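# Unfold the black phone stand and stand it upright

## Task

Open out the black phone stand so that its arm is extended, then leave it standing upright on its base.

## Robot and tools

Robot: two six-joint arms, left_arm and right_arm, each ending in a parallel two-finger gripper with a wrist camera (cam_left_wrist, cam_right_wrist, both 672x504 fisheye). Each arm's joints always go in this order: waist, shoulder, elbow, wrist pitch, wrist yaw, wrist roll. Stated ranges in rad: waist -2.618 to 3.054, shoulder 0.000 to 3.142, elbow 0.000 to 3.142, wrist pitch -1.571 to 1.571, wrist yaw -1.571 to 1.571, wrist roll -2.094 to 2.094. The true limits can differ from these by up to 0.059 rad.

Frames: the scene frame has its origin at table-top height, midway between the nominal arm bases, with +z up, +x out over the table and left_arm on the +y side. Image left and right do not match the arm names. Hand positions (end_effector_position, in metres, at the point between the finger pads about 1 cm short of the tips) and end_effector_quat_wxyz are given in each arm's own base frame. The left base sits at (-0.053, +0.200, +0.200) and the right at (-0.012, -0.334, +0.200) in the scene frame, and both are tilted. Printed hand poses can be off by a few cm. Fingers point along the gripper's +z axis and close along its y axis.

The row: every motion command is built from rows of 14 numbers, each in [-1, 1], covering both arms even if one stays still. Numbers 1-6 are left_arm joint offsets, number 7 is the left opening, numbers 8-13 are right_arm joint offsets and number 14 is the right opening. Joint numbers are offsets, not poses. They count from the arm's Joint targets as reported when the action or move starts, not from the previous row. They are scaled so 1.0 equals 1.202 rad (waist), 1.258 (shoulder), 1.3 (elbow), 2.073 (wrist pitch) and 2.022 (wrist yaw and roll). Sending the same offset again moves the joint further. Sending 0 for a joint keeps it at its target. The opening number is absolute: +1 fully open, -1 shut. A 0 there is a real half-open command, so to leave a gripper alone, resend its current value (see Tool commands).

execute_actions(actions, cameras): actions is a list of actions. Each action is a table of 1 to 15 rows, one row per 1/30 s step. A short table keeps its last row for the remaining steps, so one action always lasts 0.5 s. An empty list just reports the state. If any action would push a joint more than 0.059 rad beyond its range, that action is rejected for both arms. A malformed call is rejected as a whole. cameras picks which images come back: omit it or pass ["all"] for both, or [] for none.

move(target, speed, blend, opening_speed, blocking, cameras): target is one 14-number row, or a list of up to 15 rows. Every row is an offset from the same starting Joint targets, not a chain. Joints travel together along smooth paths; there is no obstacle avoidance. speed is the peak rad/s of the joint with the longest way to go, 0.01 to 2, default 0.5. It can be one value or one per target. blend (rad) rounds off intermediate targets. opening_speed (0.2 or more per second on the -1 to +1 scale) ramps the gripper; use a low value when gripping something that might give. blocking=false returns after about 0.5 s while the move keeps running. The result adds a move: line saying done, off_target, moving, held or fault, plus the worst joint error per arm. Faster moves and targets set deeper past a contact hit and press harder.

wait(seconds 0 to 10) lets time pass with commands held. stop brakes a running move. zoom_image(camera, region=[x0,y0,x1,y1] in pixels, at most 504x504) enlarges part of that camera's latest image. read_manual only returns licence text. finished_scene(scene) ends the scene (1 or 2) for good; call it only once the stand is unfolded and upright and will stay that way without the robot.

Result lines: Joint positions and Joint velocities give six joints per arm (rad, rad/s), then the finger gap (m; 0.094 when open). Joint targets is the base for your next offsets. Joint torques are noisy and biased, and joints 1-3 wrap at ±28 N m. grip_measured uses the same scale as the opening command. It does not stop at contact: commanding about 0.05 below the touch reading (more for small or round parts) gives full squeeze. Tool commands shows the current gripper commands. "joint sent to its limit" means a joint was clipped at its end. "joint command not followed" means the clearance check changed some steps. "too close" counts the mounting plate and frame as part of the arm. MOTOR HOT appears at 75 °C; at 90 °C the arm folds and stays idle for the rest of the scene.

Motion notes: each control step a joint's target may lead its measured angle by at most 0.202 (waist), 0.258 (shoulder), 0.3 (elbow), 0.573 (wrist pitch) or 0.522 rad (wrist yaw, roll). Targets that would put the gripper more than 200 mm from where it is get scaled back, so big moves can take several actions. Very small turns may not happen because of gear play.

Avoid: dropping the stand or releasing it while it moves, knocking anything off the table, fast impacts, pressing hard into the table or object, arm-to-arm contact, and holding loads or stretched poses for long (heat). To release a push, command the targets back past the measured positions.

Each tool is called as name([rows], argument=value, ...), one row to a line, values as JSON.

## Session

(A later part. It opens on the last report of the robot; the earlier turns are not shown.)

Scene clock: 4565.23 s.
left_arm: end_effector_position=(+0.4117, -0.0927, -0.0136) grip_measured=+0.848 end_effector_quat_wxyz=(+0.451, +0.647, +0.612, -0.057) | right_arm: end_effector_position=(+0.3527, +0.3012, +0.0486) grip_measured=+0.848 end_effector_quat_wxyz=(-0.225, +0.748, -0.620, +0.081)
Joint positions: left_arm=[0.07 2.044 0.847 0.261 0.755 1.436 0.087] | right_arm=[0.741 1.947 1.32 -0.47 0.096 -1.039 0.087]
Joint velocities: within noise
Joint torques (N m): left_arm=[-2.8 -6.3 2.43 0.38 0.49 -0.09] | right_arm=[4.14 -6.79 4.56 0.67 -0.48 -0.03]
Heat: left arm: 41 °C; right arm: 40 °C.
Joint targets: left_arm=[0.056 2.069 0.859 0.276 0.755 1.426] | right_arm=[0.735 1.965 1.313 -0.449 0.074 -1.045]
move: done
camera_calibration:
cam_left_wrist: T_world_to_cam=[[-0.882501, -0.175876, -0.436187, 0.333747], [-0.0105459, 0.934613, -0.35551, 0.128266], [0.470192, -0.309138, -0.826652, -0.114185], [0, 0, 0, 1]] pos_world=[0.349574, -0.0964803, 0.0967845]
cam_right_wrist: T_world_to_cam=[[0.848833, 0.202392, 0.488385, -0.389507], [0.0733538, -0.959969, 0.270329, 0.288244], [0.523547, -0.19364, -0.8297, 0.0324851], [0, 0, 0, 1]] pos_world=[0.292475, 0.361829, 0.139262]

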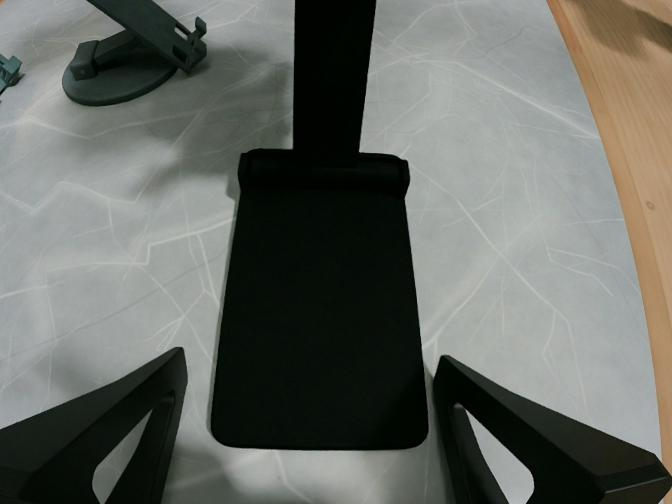

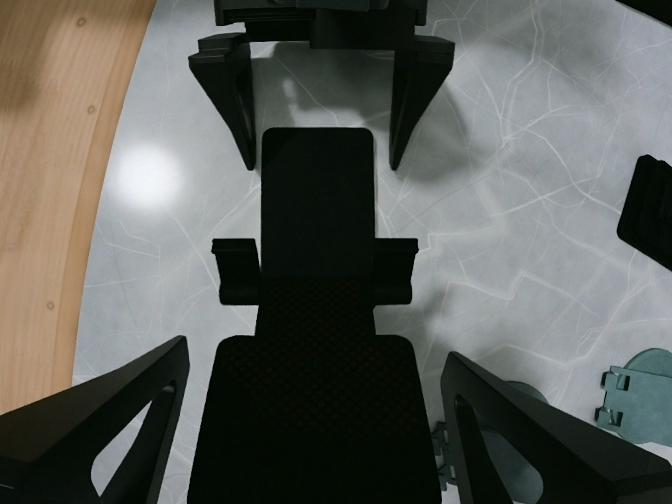

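move(target=[-0.007,0.018,0.006,0.012,-0.003,-0.008,0.85,0,0,0,0,0,0,0.85], speed=0.05, cameras=["cam_left_wrist"])

move(target=[0,0,0,0,0,0,0.40,0,0,0,0,0,0,0.22], opening_speed=0.3)

Scene clock: 4579.70 s.
left_arm: end_effector_position=(+0.4145, -0.0958, -0.0158) grip_measured=+0.848 end_effector_quat_wxyz=(+0.452, +0.641, +0.617, -0.062) | right_arm: end_effector_position=(+0.3527, +0.3012, +0.0486) grip_measured=+0.848 end_effector_quat_wxyz=(-0.225, +0.748, -0.620, +0.081)
Joint positions: left_arm=[0.061 2.059 0.855 0.278 0.752 1.407 0.087] | right_arm=[0.741 1.947 1.32 -0.47 0.096 -1.039 0.087]
Joint velocities: within noise
Joint torques (N m): left_arm=[-2.86 -5.87 2.41 0.45 0.45 -0.01] | right_arm=[4.14 -6.78 4.56 0.67 -0.49 -0.04]
Heat: left arm: 41 °C; right arm: 40 °C.
Joint targets: left_arm=[0.047 2.091 0.867 0.301 0.749 1.410] | right_arm=[0.735 1.965 1.313 -0.449 0.074 -1.045]
move: done
camera_calibration:
cam_left_wrist: T_world_to_cam=[[-0.885067, -0.189123, -0.425311, 0.334681], [-0.0231963, 0.930521, -0.365503, 0.135168], [0.464886, -0.313629, -0.82796, -0.11654], [0, 0, 0, 1]] pos_world=[0.353528, -0.0990314, 0.0952578]
Images, in order (width x height): cam_left_wrist 672x504.

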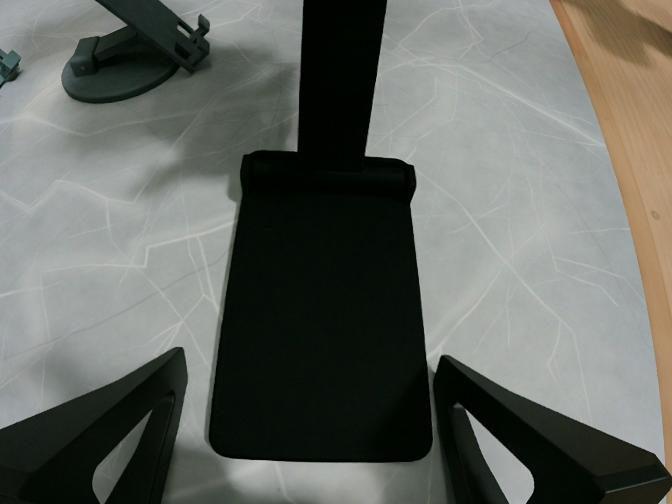

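Scene clock: 4582.00 s.
left_arm: end_effector_position=(+0.4138, -0.0971, -0.0170) grip_measured=+0.506 end_effector_quat_wxyz=(+0.451, +0.641, +0.618, -0.064) | right_arm: end_effector_position=(+0.3527, +0.3012, +0.0486) grip_measured=+0.321 end_effector_quat_wxyz=(-0.225, +0.748, -0.620, +0.081)
Joint positions: left_arm=[0.058 2.062 0.855 0.278 0.752 1.405 0.071] | right_arm=[0.741 1.947 1.32 -0.47 0.096 -1.039 0.062]
Joint velocities: within noise
Joint torques (N m): left_arm=[-2.56 -6.01 2.41 0.45 0.45 -0.01] | right_arm=[4.14 -6.79 4.55 0.67 -0.48 -0.03]
Heat: left arm: 41 °C; right arm: 40 °C.
Joint targets: left_arm=[0.047 2.091 0.867 0.301 0.749 1.410] | right_arm=[0.735 1.965 1.313 -0.449 0.074 -1.045]
move: done
camera_calibration:
cam_left_wrist: T_world_to_cam=[[-0.887199, -0.187586, -0.421533, 0.334398], [-0.0226651, 0.930237, -0.36626, 0.135662], [0.460831, -0.315391, -0.829556, -0.116121], [0, 0, 0, 1]] pos_world=[0.353264, -0.100093, 0.0943183]
cam_right_wrist: T_world_to_cam=[[0.848833, 0.202392, 0.488385, -0.389507], [0.0733538, -0.959969, 0.270329, 0.288244], [0.523547, -0.19364, -0.8297, 0.0324851], [0, 0, 0, 1]] pos_world=[0.292475, 0.361829, 0.139262]

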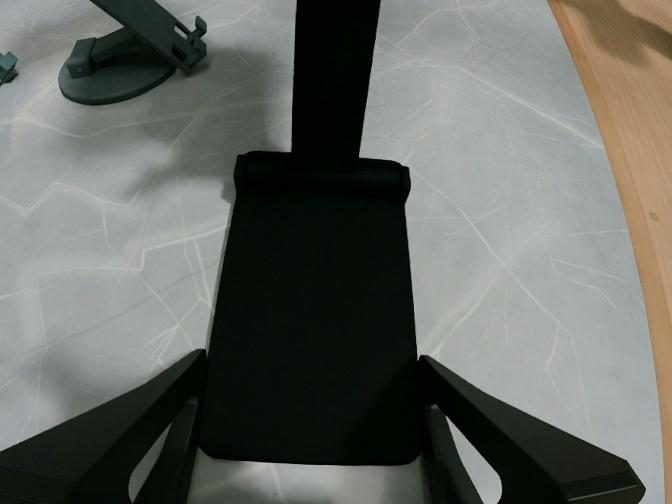

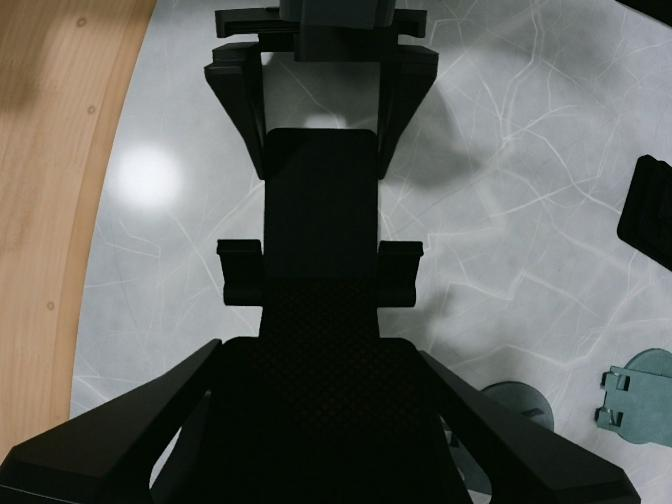

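move(target=[0,0,0,0,0,0,0.36,-0.0624,-0.0676,-0.0869,0.0757,-0.1375,-0.030,0.18], speed=0.2)

Scene clock: 4609.70 s.
left_arm: end_effector_position=(+0.4138, -0.0971, -0.0170) grip_measured=+0.506 end_effector_quat_wxyz=(+0.451, +0.641, +0.618, -0.064) | right_arm: end_effector_position=(+0.3529, +0.3017, +0.0487) grip_measured=+0.321 end_effector_quat_wxyz=(-0.280, +0.751, -0.597, +0.003)
Joint positions: left_arm=[0.058 2.062 0.855 0.278 0.752 1.405 0.071] | right_arm=[0.658 1.903 1.213 -0.324 -0.122 -1.105 0.062]
Joint velocities: within noise
Joint torques (N m): left_arm=[-2.55 -6.02 2.4 0.45 0.45 -0.01] | right_arm=[4.3 -9.66 3.93 0.83 -1.31 -0.07]
Heat: left arm: 42 °C; right arm: 40 °C.
Joint targets: left_arm=[0.047 2.091 0.867 0.301 0.749 1.410] | right_arm=[0.660 1.880 1.200 -0.292 -0.204 -1.106]
move: off_target (right_arm); right_arm: the wrist yaw is farthest, 0.082 rad from its target
camera_calibration:
cam_left_wrist: T_world_to_cam=[[-0.887199, -0.187586, -0.421533, 0.334398], [-0.0226651, 0.930237, -0.36626, 0.135662], [0.460831, -0.315391, -0.829556, -0.116121], [0, 0, 0, 1]] pos_world=[0.353264, -0.100093, 0.0943183]
cam_right_wrist: T_world_to_cam=[[0.851081, 0.187264, 0.490503, -0.386093], [0.160335, -0.982302, 0.096823, 0.273197], [0.499954, -0.00375918, -0.866044, -0.0145723], [0, 0, 0, 1]] pos_world=[0.292079, 0.340609, 0.150308]

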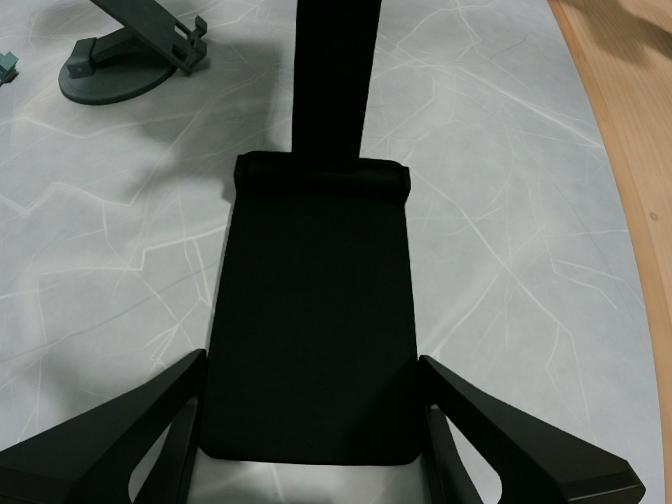

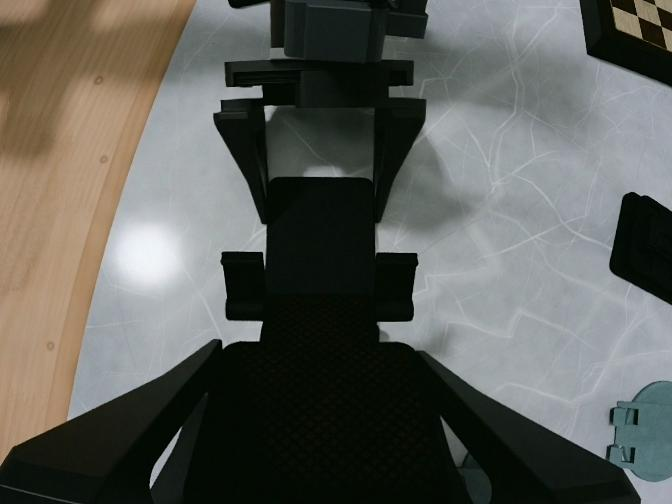

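move(target=[0,0,0,0,0,0,0.36,-0.0582,-0.0079,-0.0539,0.0661,-0.1236,-0.016,0.18], speed=0.2)

Scene clock: 4620.67 s.
left_arm: end_effector_position=(+0.4138, -0.0971, -0.0170) grip_measured=+0.506 end_effector_quat_wxyz=(+0.451, +0.642, +0.617, -0.063) | right_arm: end_effector_position=(+0.3524, +0.3023, +0.0484) grip_measured=+0.321 end_effector_quat_wxyz=(-0.330, +0.747, -0.573, -0.070)
Joint positions: left_arm=[0.058 2.062 0.855 0.278 0.752 1.407 0.071] | right_arm=[0.58 1.897 1.138 -0.2 -0.335 -1.145 0.062]
Joint velocities: within noise
Joint torques (N m): left_arm=[-2.56 -6.02 2.41 0.45 0.44 -0.01] | right_arm=[4.71 -9.87 4.03 0.96 -1.82 0.02]
Heat: left arm: 42 °C; right arm: 41 °C.
Joint targets: left_arm=[0.047 2.091 0.867 0.301 0.749 1.410] | right_arm=[0.590 1.870 1.130 -0.155 -0.454 -1.138]
move: off_target (right_arm); right_arm: the wrist yaw is farthest, 0.119 rad from its target
camera_calibration:
cam_left_wrist: T_world_to_cam=[[-0.886941, -0.186482, -0.422564, 0.334381], [-0.0214611, 0.930523, -0.365604, 0.135203], [0.461384, -0.3152, -0.829321, -0.116327], [0, 0, 0, 1]] pos_world=[0.353149, -0.10012, 0.0942551]
cam_right_wrist: T_world_to_cam=[[0.857142, 0.168397, 0.486776, -0.381957], [0.231344, -0.970225, -0.0717202, 0.253418], [0.460204, 0.174087, -0.870578, -0.0541828], [0, 0, 0, 1]] pos_world=[0.2937, 0.319626, 0.156932]

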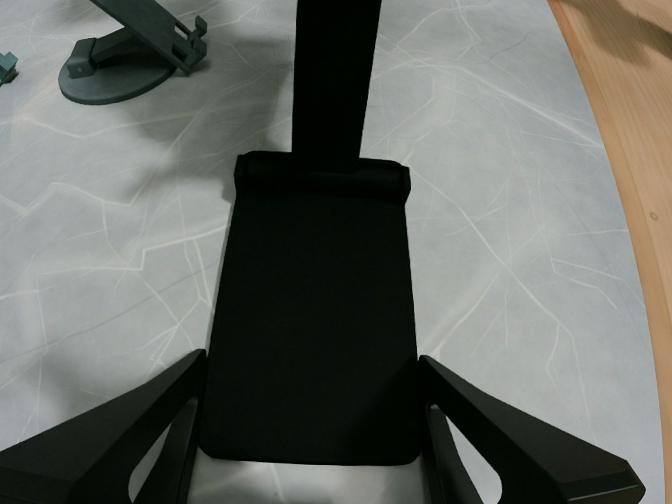

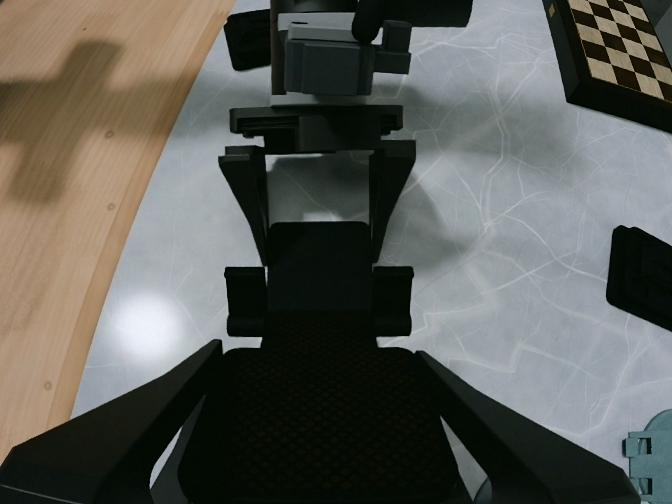

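move([
  [0,0,0,0,0,0,0.36,0,0.012,0.006,-0.0145,0.05,0,0.18],
  [0,0,0,0,0,0,0.36,0,0.012,0.006,-0.0145,0.05,0,0.85],
], speed=0.1, opening_speed=0.5)

move([
  [0,0,0,0,0,0,0.36,0,-0.052,0,0,0,0,0.85],
  [0,0,0,0,0,0,0.36,0.26,0.17,0.353,-0.271,0.338,0.130,0.85],
], speed=0.4)

Scene clock: 4660.73 s.
left_arm: end_effector_position=(+0.4138, -0.0971, -0.0170) grip_measured=+0.506 end_effector_quat_wxyz=(+0.451, +0.641, +0.618, -0.064) | right_arm: end_effector_position=(+0.3534, +0.3017, +0.0483) grip_measured=+0.848 end_effector_quat_wxyz=(-0.330, +0.746, -0.574, -0.067)
Joint positions: left_arm=[0.058 2.062 0.855 0.278 0.752 1.405 0.071] | right_arm=[0.58 1.897 1.138 -0.199 -0.329 -1.145 0.087]
Joint velocities: within noise
Joint torques (N m): left_arm=[-2.56 -6.02 2.41 0.45 0.45 0] | right_arm=[4.71 -8.69 4.68 0.69 -0.7 0.02]
Heat: left arm: 41 °C; right arm: 44 °C.
Joint targets: left_arm=[0.047 2.091 0.867 0.301 0.749 1.410] | right_arm=[0.590 1.886 1.138 -0.185 -0.353 -1.138]
move: done
camera_calibration:
cam_left_wrist: T_world_to_cam=[[-0.887199, -0.187586, -0.421533, 0.334398], [-0.0226651, 0.930237, -0.36626, 0.135662], [0.460831, -0.315391, -0.829556, -0.116121], [0, 0, 0, 1]] pos_world=[0.353264, -0.100093, 0.0943183]
cam_right_wrist: T_world_to_cam=[[0.855763, 0.167015, 0.489668, -0.381902], [0.2282, -0.971269, -0.0675337, 0.253837], [0.464321, 0.169535, -0.86929, -0.05475], [0, 0, 0, 1]] pos_world=[0.294314, 0.31961, 0.156554]

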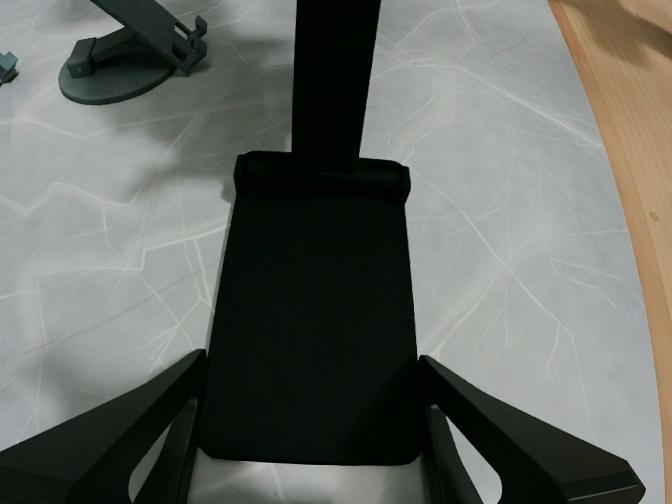

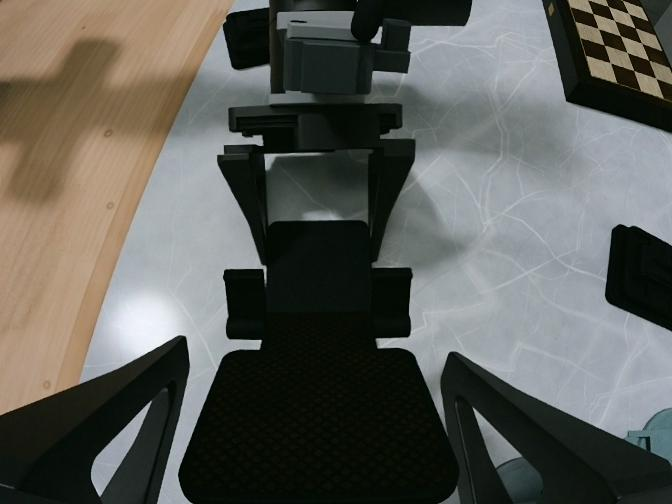

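Scene clock: 4663.43 s.
left_arm: end_effector_position=(+0.4168, -0.0968, -0.0150) grip_measured=+0.506 end_effector_quat_wxyz=(+0.454, +0.638, +0.619, -0.062) | right_arm: end_effector_position=(+0.3451, +0.3281, +0.0600) grip_measured=+0.848 end_effector_quat_wxyz=(-0.170, +0.733, -0.639, +0.162)
Joint positions: left_arm=[0.058 2.062 0.859 0.285 0.751 1.394 0.071] | right_arm=[0.879 2.076 1.575 -0.722 0.329 -0.887 0.087]
Joint velocities: within noise
Joint torques (N m): left_arm=[-2.56 -6.05 2.06 0.4 0.47 0.13] | right_arm=[7.1 -6.91 7.57 0.17 -0.1 0.08]
Heat: left arm: 41 °C; right arm: 43 °C.
Joint targets: left_arm=[0.047 2.091 0.867 0.301 0.749 1.410] | right_arm=[0.902 2.099 1.597 -0.747 0.331 -0.875]
move: done
camera_calibration:
cam_left_wrist: T_world_to_cam=[[-0.883649, -0.195309, -0.425463, 0.335698], [-0.0274548, 0.928874, -0.369378, 0.137931], [0.467344, -0.314719, -0.82616, -0.118338], [0, 0, 0, 1]] pos_world=[0.355731, -0.0997984, 0.09601]
cam_right_wrist: T_world_to_cam=[[0.844462, 0.209673, 0.492871, -0.395161], [-0.0290333, -0.900923, 0.433007, 0.317843], [0.534829, -0.379967, -0.754707, 0.10389], [0, 0, 0, 1]] pos_world=[0.287363, 0.408682, 0.135542]

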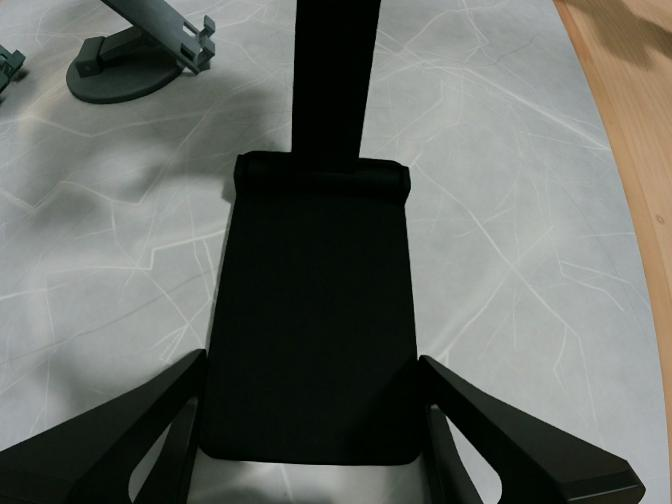

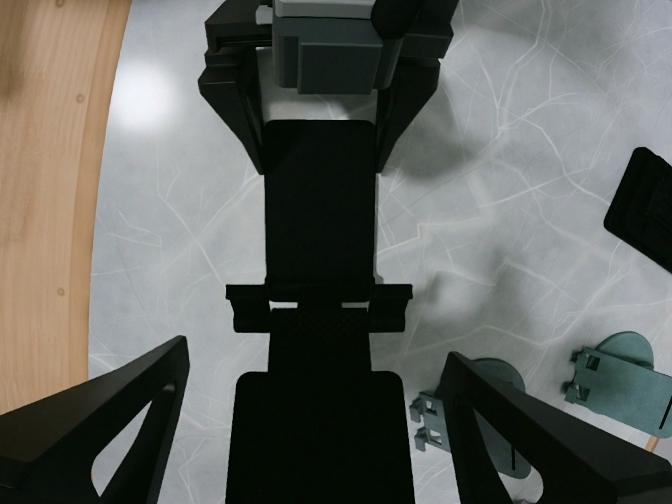

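move(target=[0,0,0,0,0,0,0.36,-0.033,0.074,0,0.067,-0.005,-0.015,0.85], speed=0.15)

Scene clock: 4682.53 s.
left_arm: end_effector_position=(+0.4168, -0.0968, -0.0150) grip_measured=+0.506 end_effector_quat_wxyz=(+0.454, +0.638, +0.619, -0.062) | right_arm: end_effector_position=(+0.3588, +0.3346, +0.0252) grip_measured=+0.848 end_effector_quat_wxyz=(-0.168, +0.731, -0.640, +0.165)
Joint positions: left_arm=[0.058 2.062 0.859 0.285 0.751 1.394 0.071] | right_arm=[0.867 2.171 1.58 -0.631 0.332 -0.895 0.087]
Joint velocities: within noise
Joint torques (N m): left_arm=[-2.55 -6.05 2.04 0.39 0.46 0.12] | right_arm=[5.24 -7.42 6.9 0.57 -0.22 -0.09]
Heat: left arm: 41 °C; right arm: 40 °C.
Joint targets: left_arm=[0.047 2.091 0.867 0.301 0.749 1.410] | right_arm=[0.863 2.193 1.597 -0.608 0.321 -0.906]
move: done
camera_calibration:
cam_left_wrist: T_world_to_cam=[[-0.883649, -0.195309, -0.425463, 0.335698], [-0.0274548, 0.928874, -0.369378, 0.137931], [0.467344, -0.314719, -0.82616, -0.118338], [0, 0, 0, 1]] pos_world=[0.355731, -0.0997984, 0.09601]
cam_right_wrist: T_world_to_cam=[[0.844577, 0.206824, 0.493875, -0.390072], [-0.0359712, -0.898383, 0.437738, 0.340587], [0.534224, -0.387469, -0.751314, 0.0753798], [0, 0, 0, 1]] pos_world=[0.301428, 0.415861, 0.100193]

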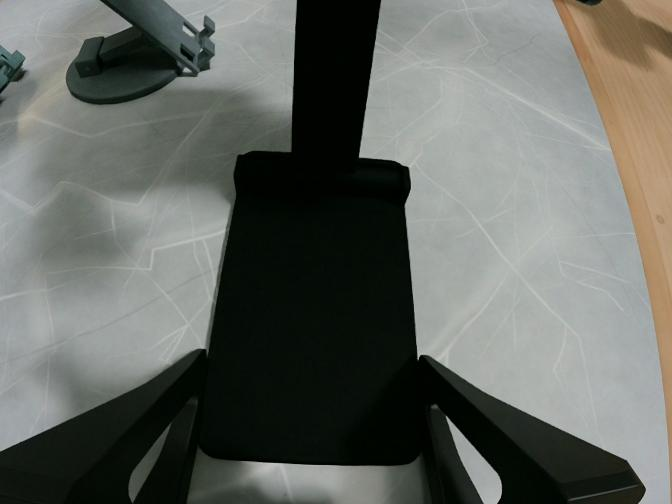

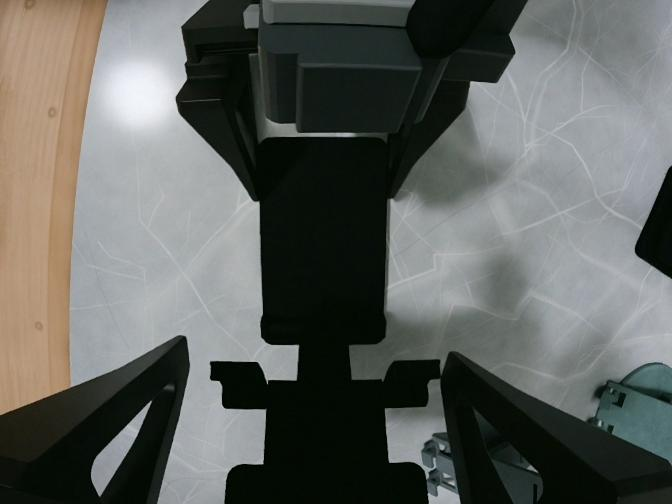

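move([
  [0,0,0,0,0,0,0.36,0,0,0,0,0,0,0.30],
  [0,0,0,0,0,0,0.36,-0.0275,-0.1176,-0.1054,0.0473,-0.092,-0.0242,0.30],
], speed=0.15, opening_speed=0.3)

Scene clock: 4708.33 s.
left_arm: end_effector_position=(+0.4155, -0.1003, -0.0138) grip_measured=+0.506 end_effector_quat_wxyz=(+0.457, +0.641, +0.613, -0.066) | right_arm: end_effector_position=(+0.3553, +0.3343, +0.0316) grip_measured=+0.402 end_effector_quat_wxyz=(-0.206, +0.739, -0.632, +0.110)
Joint positions: left_arm=[0.053 2.062 0.859 0.285 0.763 1.399 0.071] | right_arm=[0.826 2.088 1.468 -0.521 0.2 -0.945 0.066]
Joint velocities: within noise
Joint torques (N m): left_arm=[-2.18 -6.05 2.06 0.4 0.33 0.06] | right_arm=[5.57 -11.93 4.67 0.57 -0.94 -0.07]
Heat: left arm: 41 °C; right arm: 40 °C.
Joint targets: left_arm=[0.047 2.091 0.867 0.301 0.749 1.410] | right_arm=[0.830 2.045 1.460 -0.510 0.135 -0.955]
move: off_target (right_arm); right_arm: the wrist yaw is farthest, 0.065 rad from its target
camera_calibration:
cam_left_wrist: T_world_to_cam=[[-0.884924, -0.185503, -0.427197, 0.335873], [-0.0124671, 0.926361, -0.37643, 0.135059], [0.465568, -0.327786, -0.822072, -0.11839], [0, 0, 0, 1]] pos_world=[0.354025, -0.101615, 0.0969995]
cam_right_wrist: T_world_to_cam=[[0.849825, 0.193688, 0.490187, -0.387581], [0.0262221, -0.944415, 0.327707, 0.334205], [0.526413, -0.26564, -0.807666, 0.0458598], [0, 0, 0, 1]] pos_world=[0.296471, 0.40288, 0.117505]

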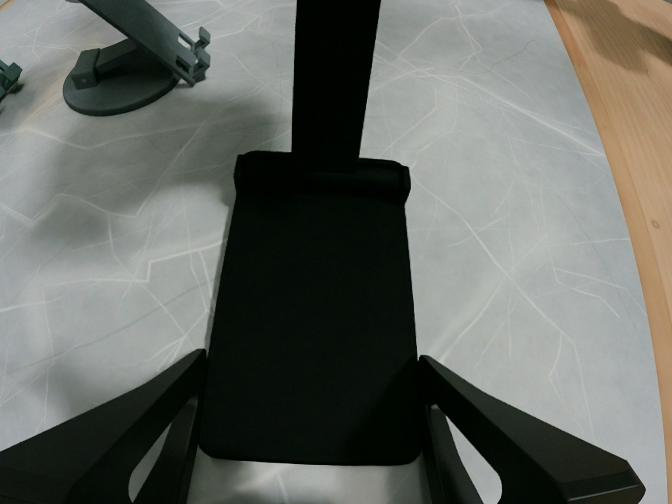

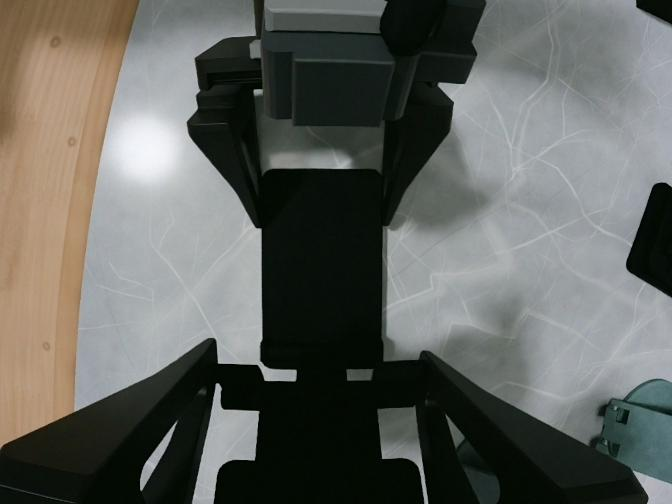

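move(target=[0,0,0,0,0,0,0.36,-0.0540,-0.0676,-0.1077,0.0892,-0.1236,-0.0297,0.28], speed=0.15)

Scene clock: 4720.63 s.
left_arm: end_effector_position=(+0.4159, -0.0993, -0.0141) grip_measured=+0.506 end_effector_quat_wxyz=(+0.456, +0.643, +0.612, -0.063) | right_arm: end_effector_position=(+0.3510, +0.3376, +0.0390) grip_measured=+0.400 end_effector_quat_wxyz=(-0.266, +0.748, -0.607, +0.029)
Joint positions: left_arm=[0.055 2.062 0.859 0.285 0.76 1.405 0.071] | right_arm=[0.76 2.002 1.326 -0.354 -0.012 -1.016 0.066]
Joint velocities: within noise
Joint torques (N m): left_arm=[-2.18 -6.04 2.06 0.4 0.37 0.05] | right_arm=[5.2 -11.6 4.63 0.85 -1.5 -0.04]
Heat: left arm: 41 °C; right arm: 44 °C.
Joint targets: left_arm=[0.047 2.091 0.867 0.301 0.749 1.410] | right_arm=[0.765 1.960 1.320 -0.325 -0.115 -1.015]
move: off_target (right_arm); right_arm: the wrist yaw is farthest, 0.103 rad from its target
camera_calibration:
cam_left_wrist: T_world_to_cam=[[-0.883251, -0.18309, -0.431678, 0.335739], [-0.0108704, 0.928365, -0.37151, 0.133587], [0.468775, -0.323444, -0.82197, -0.119363], [0, 0, 0, 1]] pos_world=[0.353948, -0.101155, 0.0964475]
cam_right_wrist: T_world_to_cam=[[0.849683, 0.184588, 0.493929, -0.385208], [0.12694, -0.980782, 0.148164, 0.318975], [0.511786, -0.063193, -0.856786, -0.00641197], [0, 0, 0, 1]] pos_world=[0.290096, 0.383544, 0.137511]

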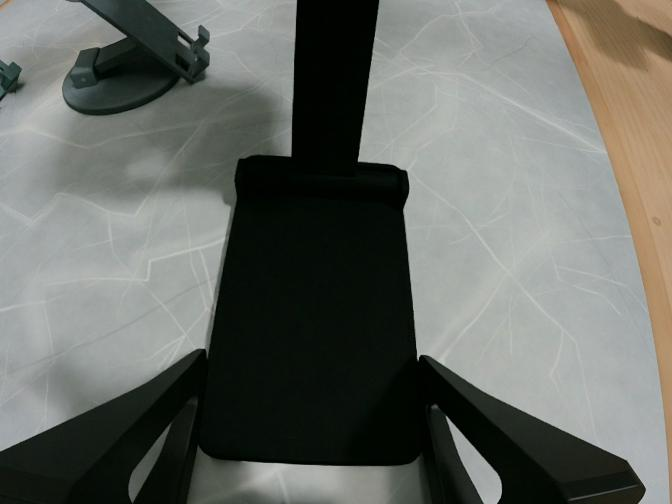

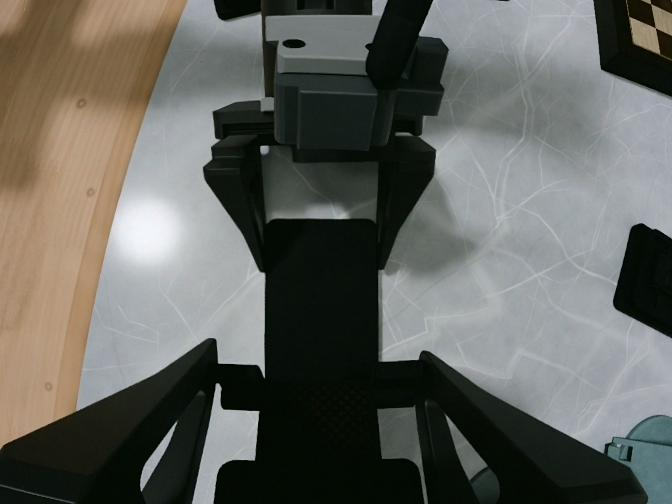

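move(target=[0,0,0,0,0,0,0.36,-0.0557,-0.0302,-0.0769,0.0699,-0.1162,-0.0173,0.28], speed=0.15)

Scene clock: 4738.83 s.
left_arm: end_effector_position=(+0.4160, -0.0991, -0.0143) grip_measured=+0.506 end_effector_quat_wxyz=(+0.456, +0.641, +0.614, -0.064) | right_arm: end_effector_position=(+0.3441, +0.3449, +0.0506) grip_measured=+0.400 end_effector_quat_wxyz=(-0.324, +0.748, -0.576, -0.060)
Joint positions: left_arm=[0.055 2.062 0.859 0.285 0.758 1.401 0.071] | right_arm=[0.695 1.952 1.23 -0.217 -0.246 -1.054 0.066]
Joint velocities: within noise
Joint torques (N m): left_arm=[-2.18 -6.05 2.06 0.4 0.38 0.05] | right_arm=[4.67 -10.41 4.22 1 -1.62 0]
Heat: left arm: 41 °C; right arm: 46 °C.
Joint targets: left_arm=[0.047 2.091 0.867 0.301 0.749 1.410] | right_arm=[0.698 1.922 1.220 -0.180 -0.350 -1.050]
move: off_target (right_arm); right_arm: the wrist yaw is farthest, 0.104 rad from its target
camera_calibration:
cam_left_wrist: T_world_to_cam=[[-0.88393, -0.186678, -0.428741, 0.335772], [-0.0153562, 0.927953, -0.372381, 0.135156], [0.467367, -0.322575, -0.823112, -0.118812], [0, 0, 0, 1]] pos_world=[0.354403, -0.101063, 0.0964926]
cam_right_wrist: T_world_to_cam=[[0.854429, 0.172484, 0.490103, -0.383692], [0.224796, -0.973152, -0.0494164, 0.298985], [0.468421, 0.152396, -0.870263, -0.0511985], [0, 0, 0, 1]] pos_world=[0.284609, 0.364941, 0.158267]

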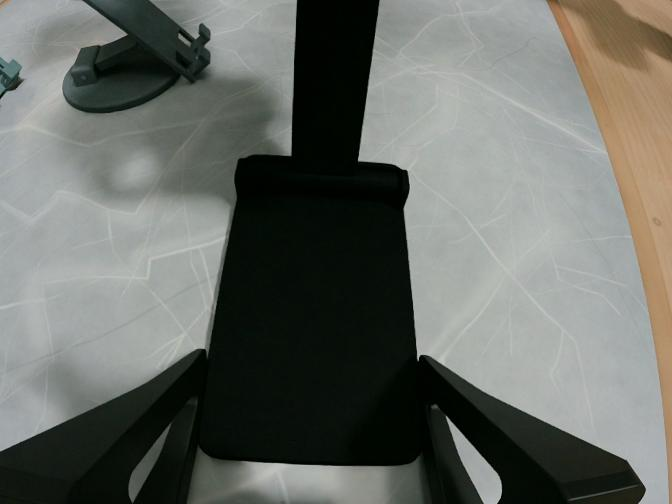

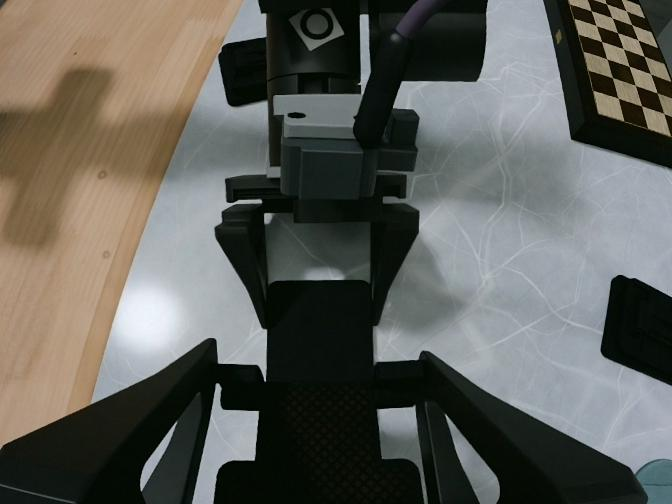

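move([
  [0,0,0,0,0,0,0.36,0,0.018,0,-0.012,0.042,0,0.28],
  [0,0,0,0,0,0,0.36,0,0.018,0,-0.012,0.042,0,0.85],
], speed=0.1, opening_speed=0.5)

move(target=[0,0,0,0,0,0,0.36,-0.035,-0.163,-0.031,-0.080,-0.002,0.012,0.85], speed=0.25)

Scene clock: 4753.97 s.
left_arm: end_effector_position=(+0.4160, -0.0987, -0.0152) grip_measured=+0.506 end_effector_quat_wxyz=(+0.454, +0.640, +0.616, -0.064) | right_arm: end_effector_position=(+0.3437, +0.3457, +0.0510) grip_measured=+0.848 end_effector_quat_wxyz=(-0.325, +0.748, -0.575, -0.062)
Joint positions: left_arm=[0.055 2.064 0.859 0.285 0.755 1.396 0.071] | right_arm=[0.695 1.952 1.23 -0.216 -0.251 -1.054 0.087]
Joint velocities: within noise
Joint torques (N m): left_arm=[-2.19 -6.17 2.04 0.39 0.42 0.1] | right_arm=[4.7 -8.68 4.23 0.75 -0.56 0.01]
Heat: left arm: 41 °C; right arm: 44 °C.
Joint targets: left_arm=[0.047 2.091 0.867 0.301 0.749 1.410] | right_arm=[0.698 1.944 1.220 -0.205 -0.265 -1.050]
move: done
camera_calibration:
cam_left_wrist: T_world_to_cam=[[-0.885087, -0.190613, -0.424604, 0.335619], [-0.0213045, 0.927926, -0.372155, 0.136928], [0.464939, -0.320343, -0.825356, -0.118226], [0, 0, 0, 1]] pos_world=[0.354937, -0.100959, 0.0958844]
cam_right_wrist: T_world_to_cam=[[0.854546, 0.172931, 0.48974, -0.383866], [0.227381, -0.97234, -0.0534159, 0.298829], [0.466957, 0.157004, -0.870231, -0.0518937], [0, 0, 0, 1]] pos_world=[0.284315, 0.365093, 0.158797]

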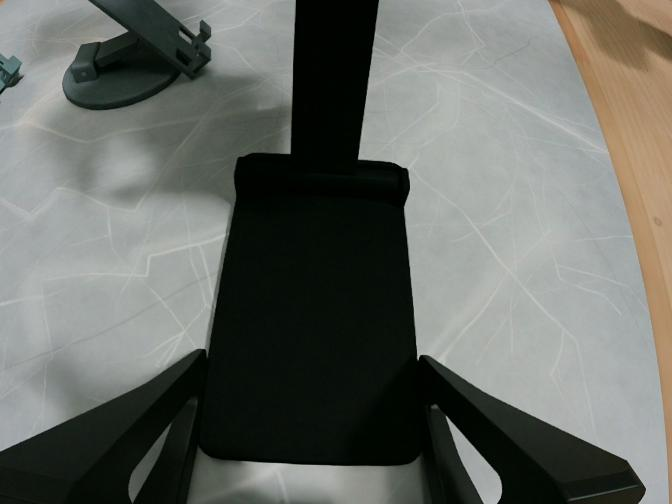

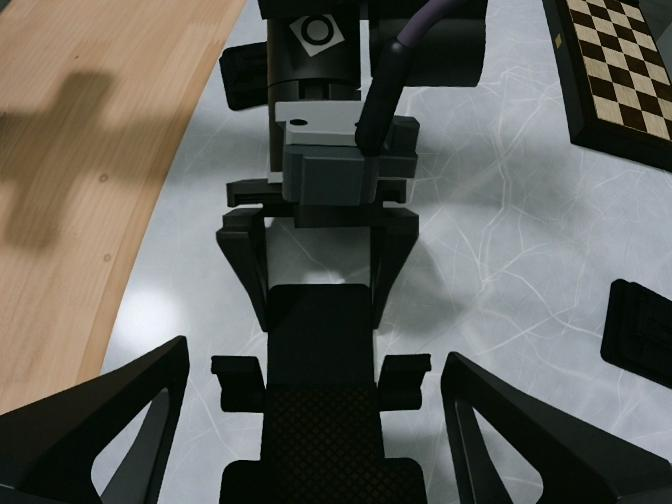

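Scene clock: 4755.47 s.
left_arm: end_effector_position=(+0.4165, -0.0980, -0.0154) grip_measured=+0.506 end_effector_quat_wxyz=(+0.454, +0.640, +0.617, -0.062) | right_arm: end_effector_position=(+0.3341, +0.3166, +0.1046) grip_measured=+0.848 end_effector_quat_wxyz=(-0.339, +0.730, -0.590, -0.056)
Joint positions: left_arm=[0.055 2.064 0.859 0.287 0.751 1.397 0.071] | right_arm=[0.66 1.762 1.191 -0.338 -0.251 -1.036 0.087]
Joint velocities: within noise
Joint torques (N m): left_arm=[-2.19 -6.17 2.04 0.39 0.46 0.1] | right_arm=[3.54 -9.14 4.52 0.38 -0.61 0.07]
Heat: left arm: 41 °C; right arm: 44 °C.
Joint targets: left_arm=[0.047 2.091 0.867 0.301 0.749 1.410] | right_arm=[0.656 1.739 1.180 -0.371 -0.269 -1.026]
move: done
camera_calibration:
cam_left_wrist: T_world_to_cam=[[-0.883725, -0.190393, -0.427528, 0.335526], [-0.0222065, 0.929539, -0.368054, 0.136856], [0.467479, -0.315765, -0.825685, -0.119109], [0, 0, 0, 1]] pos_world=[0.355233, -0.100942, 0.0954702]
cam_right_wrist: T_world_to_cam=[[0.855606, 0.118773, 0.503816, -0.381524], [0.179819, -0.980902, -0.0741329, 0.296345], [0.485389, 0.154024, -0.860624, -0.0024309], [0, 0, 0, 1]] pos_world=[0.274326, 0.336375, 0.212095]

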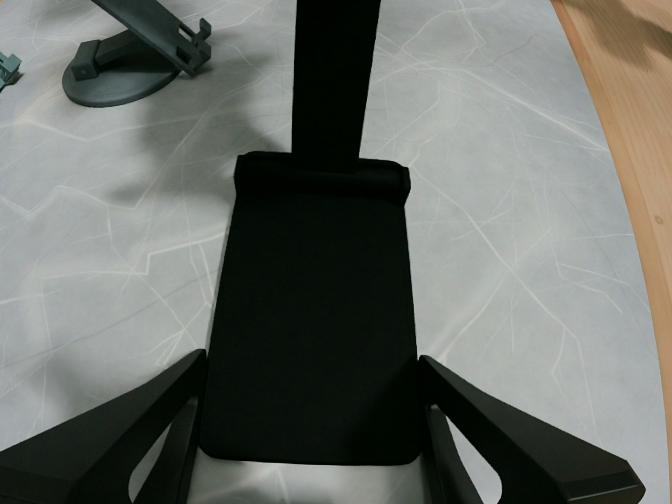

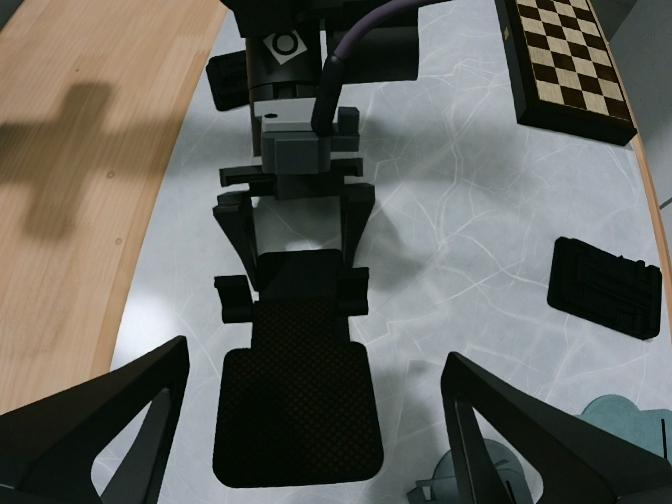

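move([
  [0,0,0,0,0,0,0.36,0,0,0,0,0,0,0.85],
  [0,0,0,0,0,0,0.85,0,0,0,0,0,0,0.85],
  [0.079,-0.164,-0.04,-0.116,0.030,0.067,0.85,0,0,0,0,0,0,0.85],
], speed=0.15, opening_speed=0.3)

Scene clock: 4768.77 s.
left_arm: end_effector_position=(+0.3919, -0.0678, +0.0074) grip_measured=+0.848 end_effector_quat_wxyz=(+0.437, +0.650, +0.619, -0.054) | right_arm: end_effector_position=(+0.3339, +0.3164, +0.1043) grip_measured=+0.848 end_effector_quat_wxyz=(-0.338, +0.731, -0.590, -0.056)
Joint positions: left_arm=[0.143 1.917 0.82 0.077 0.771 1.534 0.087] | right_arm=[0.66 1.762 1.191 -0.34 -0.251 -1.036 0.087]
Joint velocities: within noise
Joint torques (N m): left_arm=[-1.21 -10.44 1.37 -0.03 0.91 0.07] | right_arm=[3.54 -9.14 4.52 0.38 -0.61 0.06]
Heat: left arm: 40 °C; right arm: 43 °C.
Joint targets: left_arm=[0.142 1.885 0.815 0.061 0.810 1.545] | right_arm=[0.656 1.739 1.180 -0.371 -0.269 -1.026]
move: off_target (left_arm); left_arm: the wrist yaw is farthest, 0.039 rad from its target
camera_calibration:
cam_left_wrist: T_world_to_cam=[[-0.889698, -0.170641, -0.423461, 0.33295], [-0.0230019, 0.943101, -0.33171, 0.117591], [0.45597, -0.285382, -0.843, -0.072489], [0, 0, 0, 1]] pos_world=[0.331983, -0.0747725, 0.11889]
cam_right_wrist: T_world_to_cam=[[0.856216, 0.119246, 0.502667, -0.381422], [0.179729, -0.980972, -0.0734283, 0.296171], [0.484346, 0.153214, -0.861356, -0.00180629], [0, 0, 0, 1]] pos_world=[0.274224, 0.336295, 0.211919]

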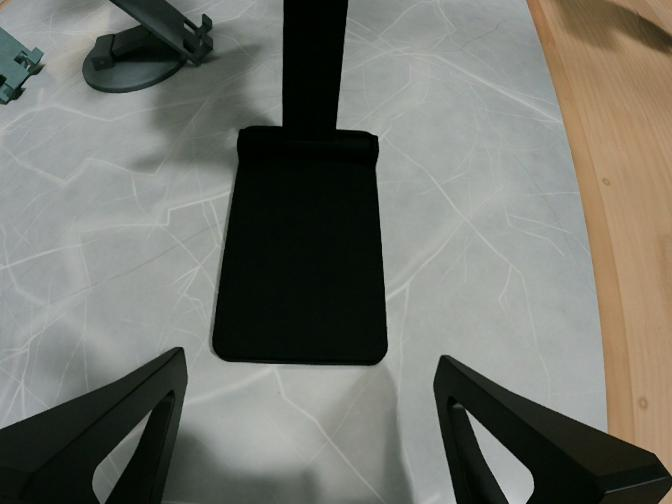

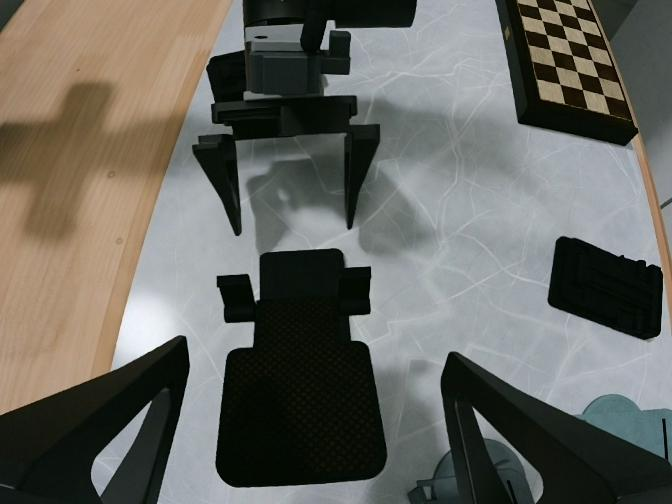

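move(target=[0.2,-0.2,0.1,-0.1,0,0,0.85,-0.15,-0.15,0,0,0,0,0.85], speed=0.4)

Scene clock: 4773.83 s.
left_arm: end_effector_position=(+0.4142, +0.0355, +0.1150) grip_measured=+0.848 end_effector_quat_wxyz=(+0.476, +0.582, +0.656, +0.065) | right_arm: end_effector_position=(+0.3802, +0.2469, +0.1855) grip_measured=+0.848 end_effector_quat_wxyz=(-0.423, +0.658, -0.623, +0.003)
Joint positions: left_arm=[0.387 1.661 0.935 -0.126 0.774 1.536 0.087] | right_arm=[0.476 1.57 1.187 -0.343 -0.251 -1.036 0.087]
Joint velocities: within noise
Joint torques (N m): left_arm=[-0.46 -10.51 5.04 0.13 0.81 0.06] | right_arm=[2.88 -8.79 5.57 0.56 -0.57 0.06]
Heat: left arm: 42 °C; right arm: 43 °C.
Joint targets: left_arm=[0.383 1.633 0.945 -0.147 0.810 1.545] | right_arm=[0.475 1.550 1.180 -0.371 -0.269 -1.026]
move: off_target (left_arm); left_arm: the wrist yaw is farthest, 0.036 rad from its target
camera_calibration:
cam_left_wrist: T_world_to_cam=[[-0.744496, -0.34721, -0.570237, 0.378957], [-0.196827, 0.930313, -0.309479, 0.126188], [0.637953, -0.118167, -0.760955, -0.0532356], [0, 0, 0, 1]] pos_world=[0.340931, 0.00789255, 0.214638]
cam_right_wrist: T_world_to_cam=[[0.770537, -0.0874424, 0.631369, -0.393871], [0.0159824, -0.987583, -0.156282, 0.304872], [0.637195, 0.130512, -0.759572, -0.0151062], [0, 0, 0, 1]] pos_world=[0.308245, 0.268617, 0.28485]

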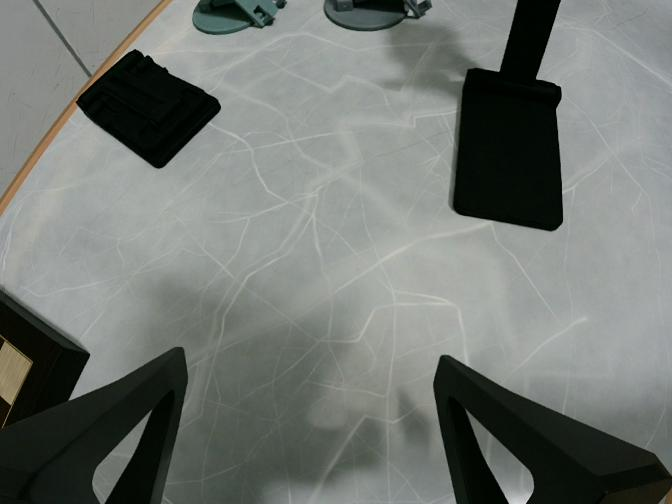

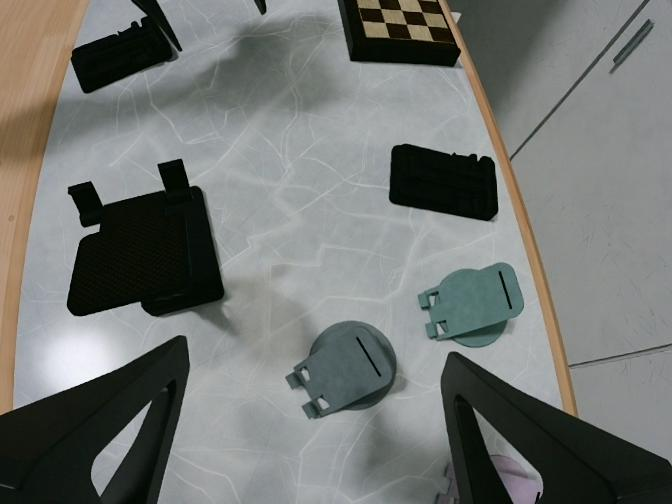

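finished_scene(scene=1)

The scene is finished: the task was done.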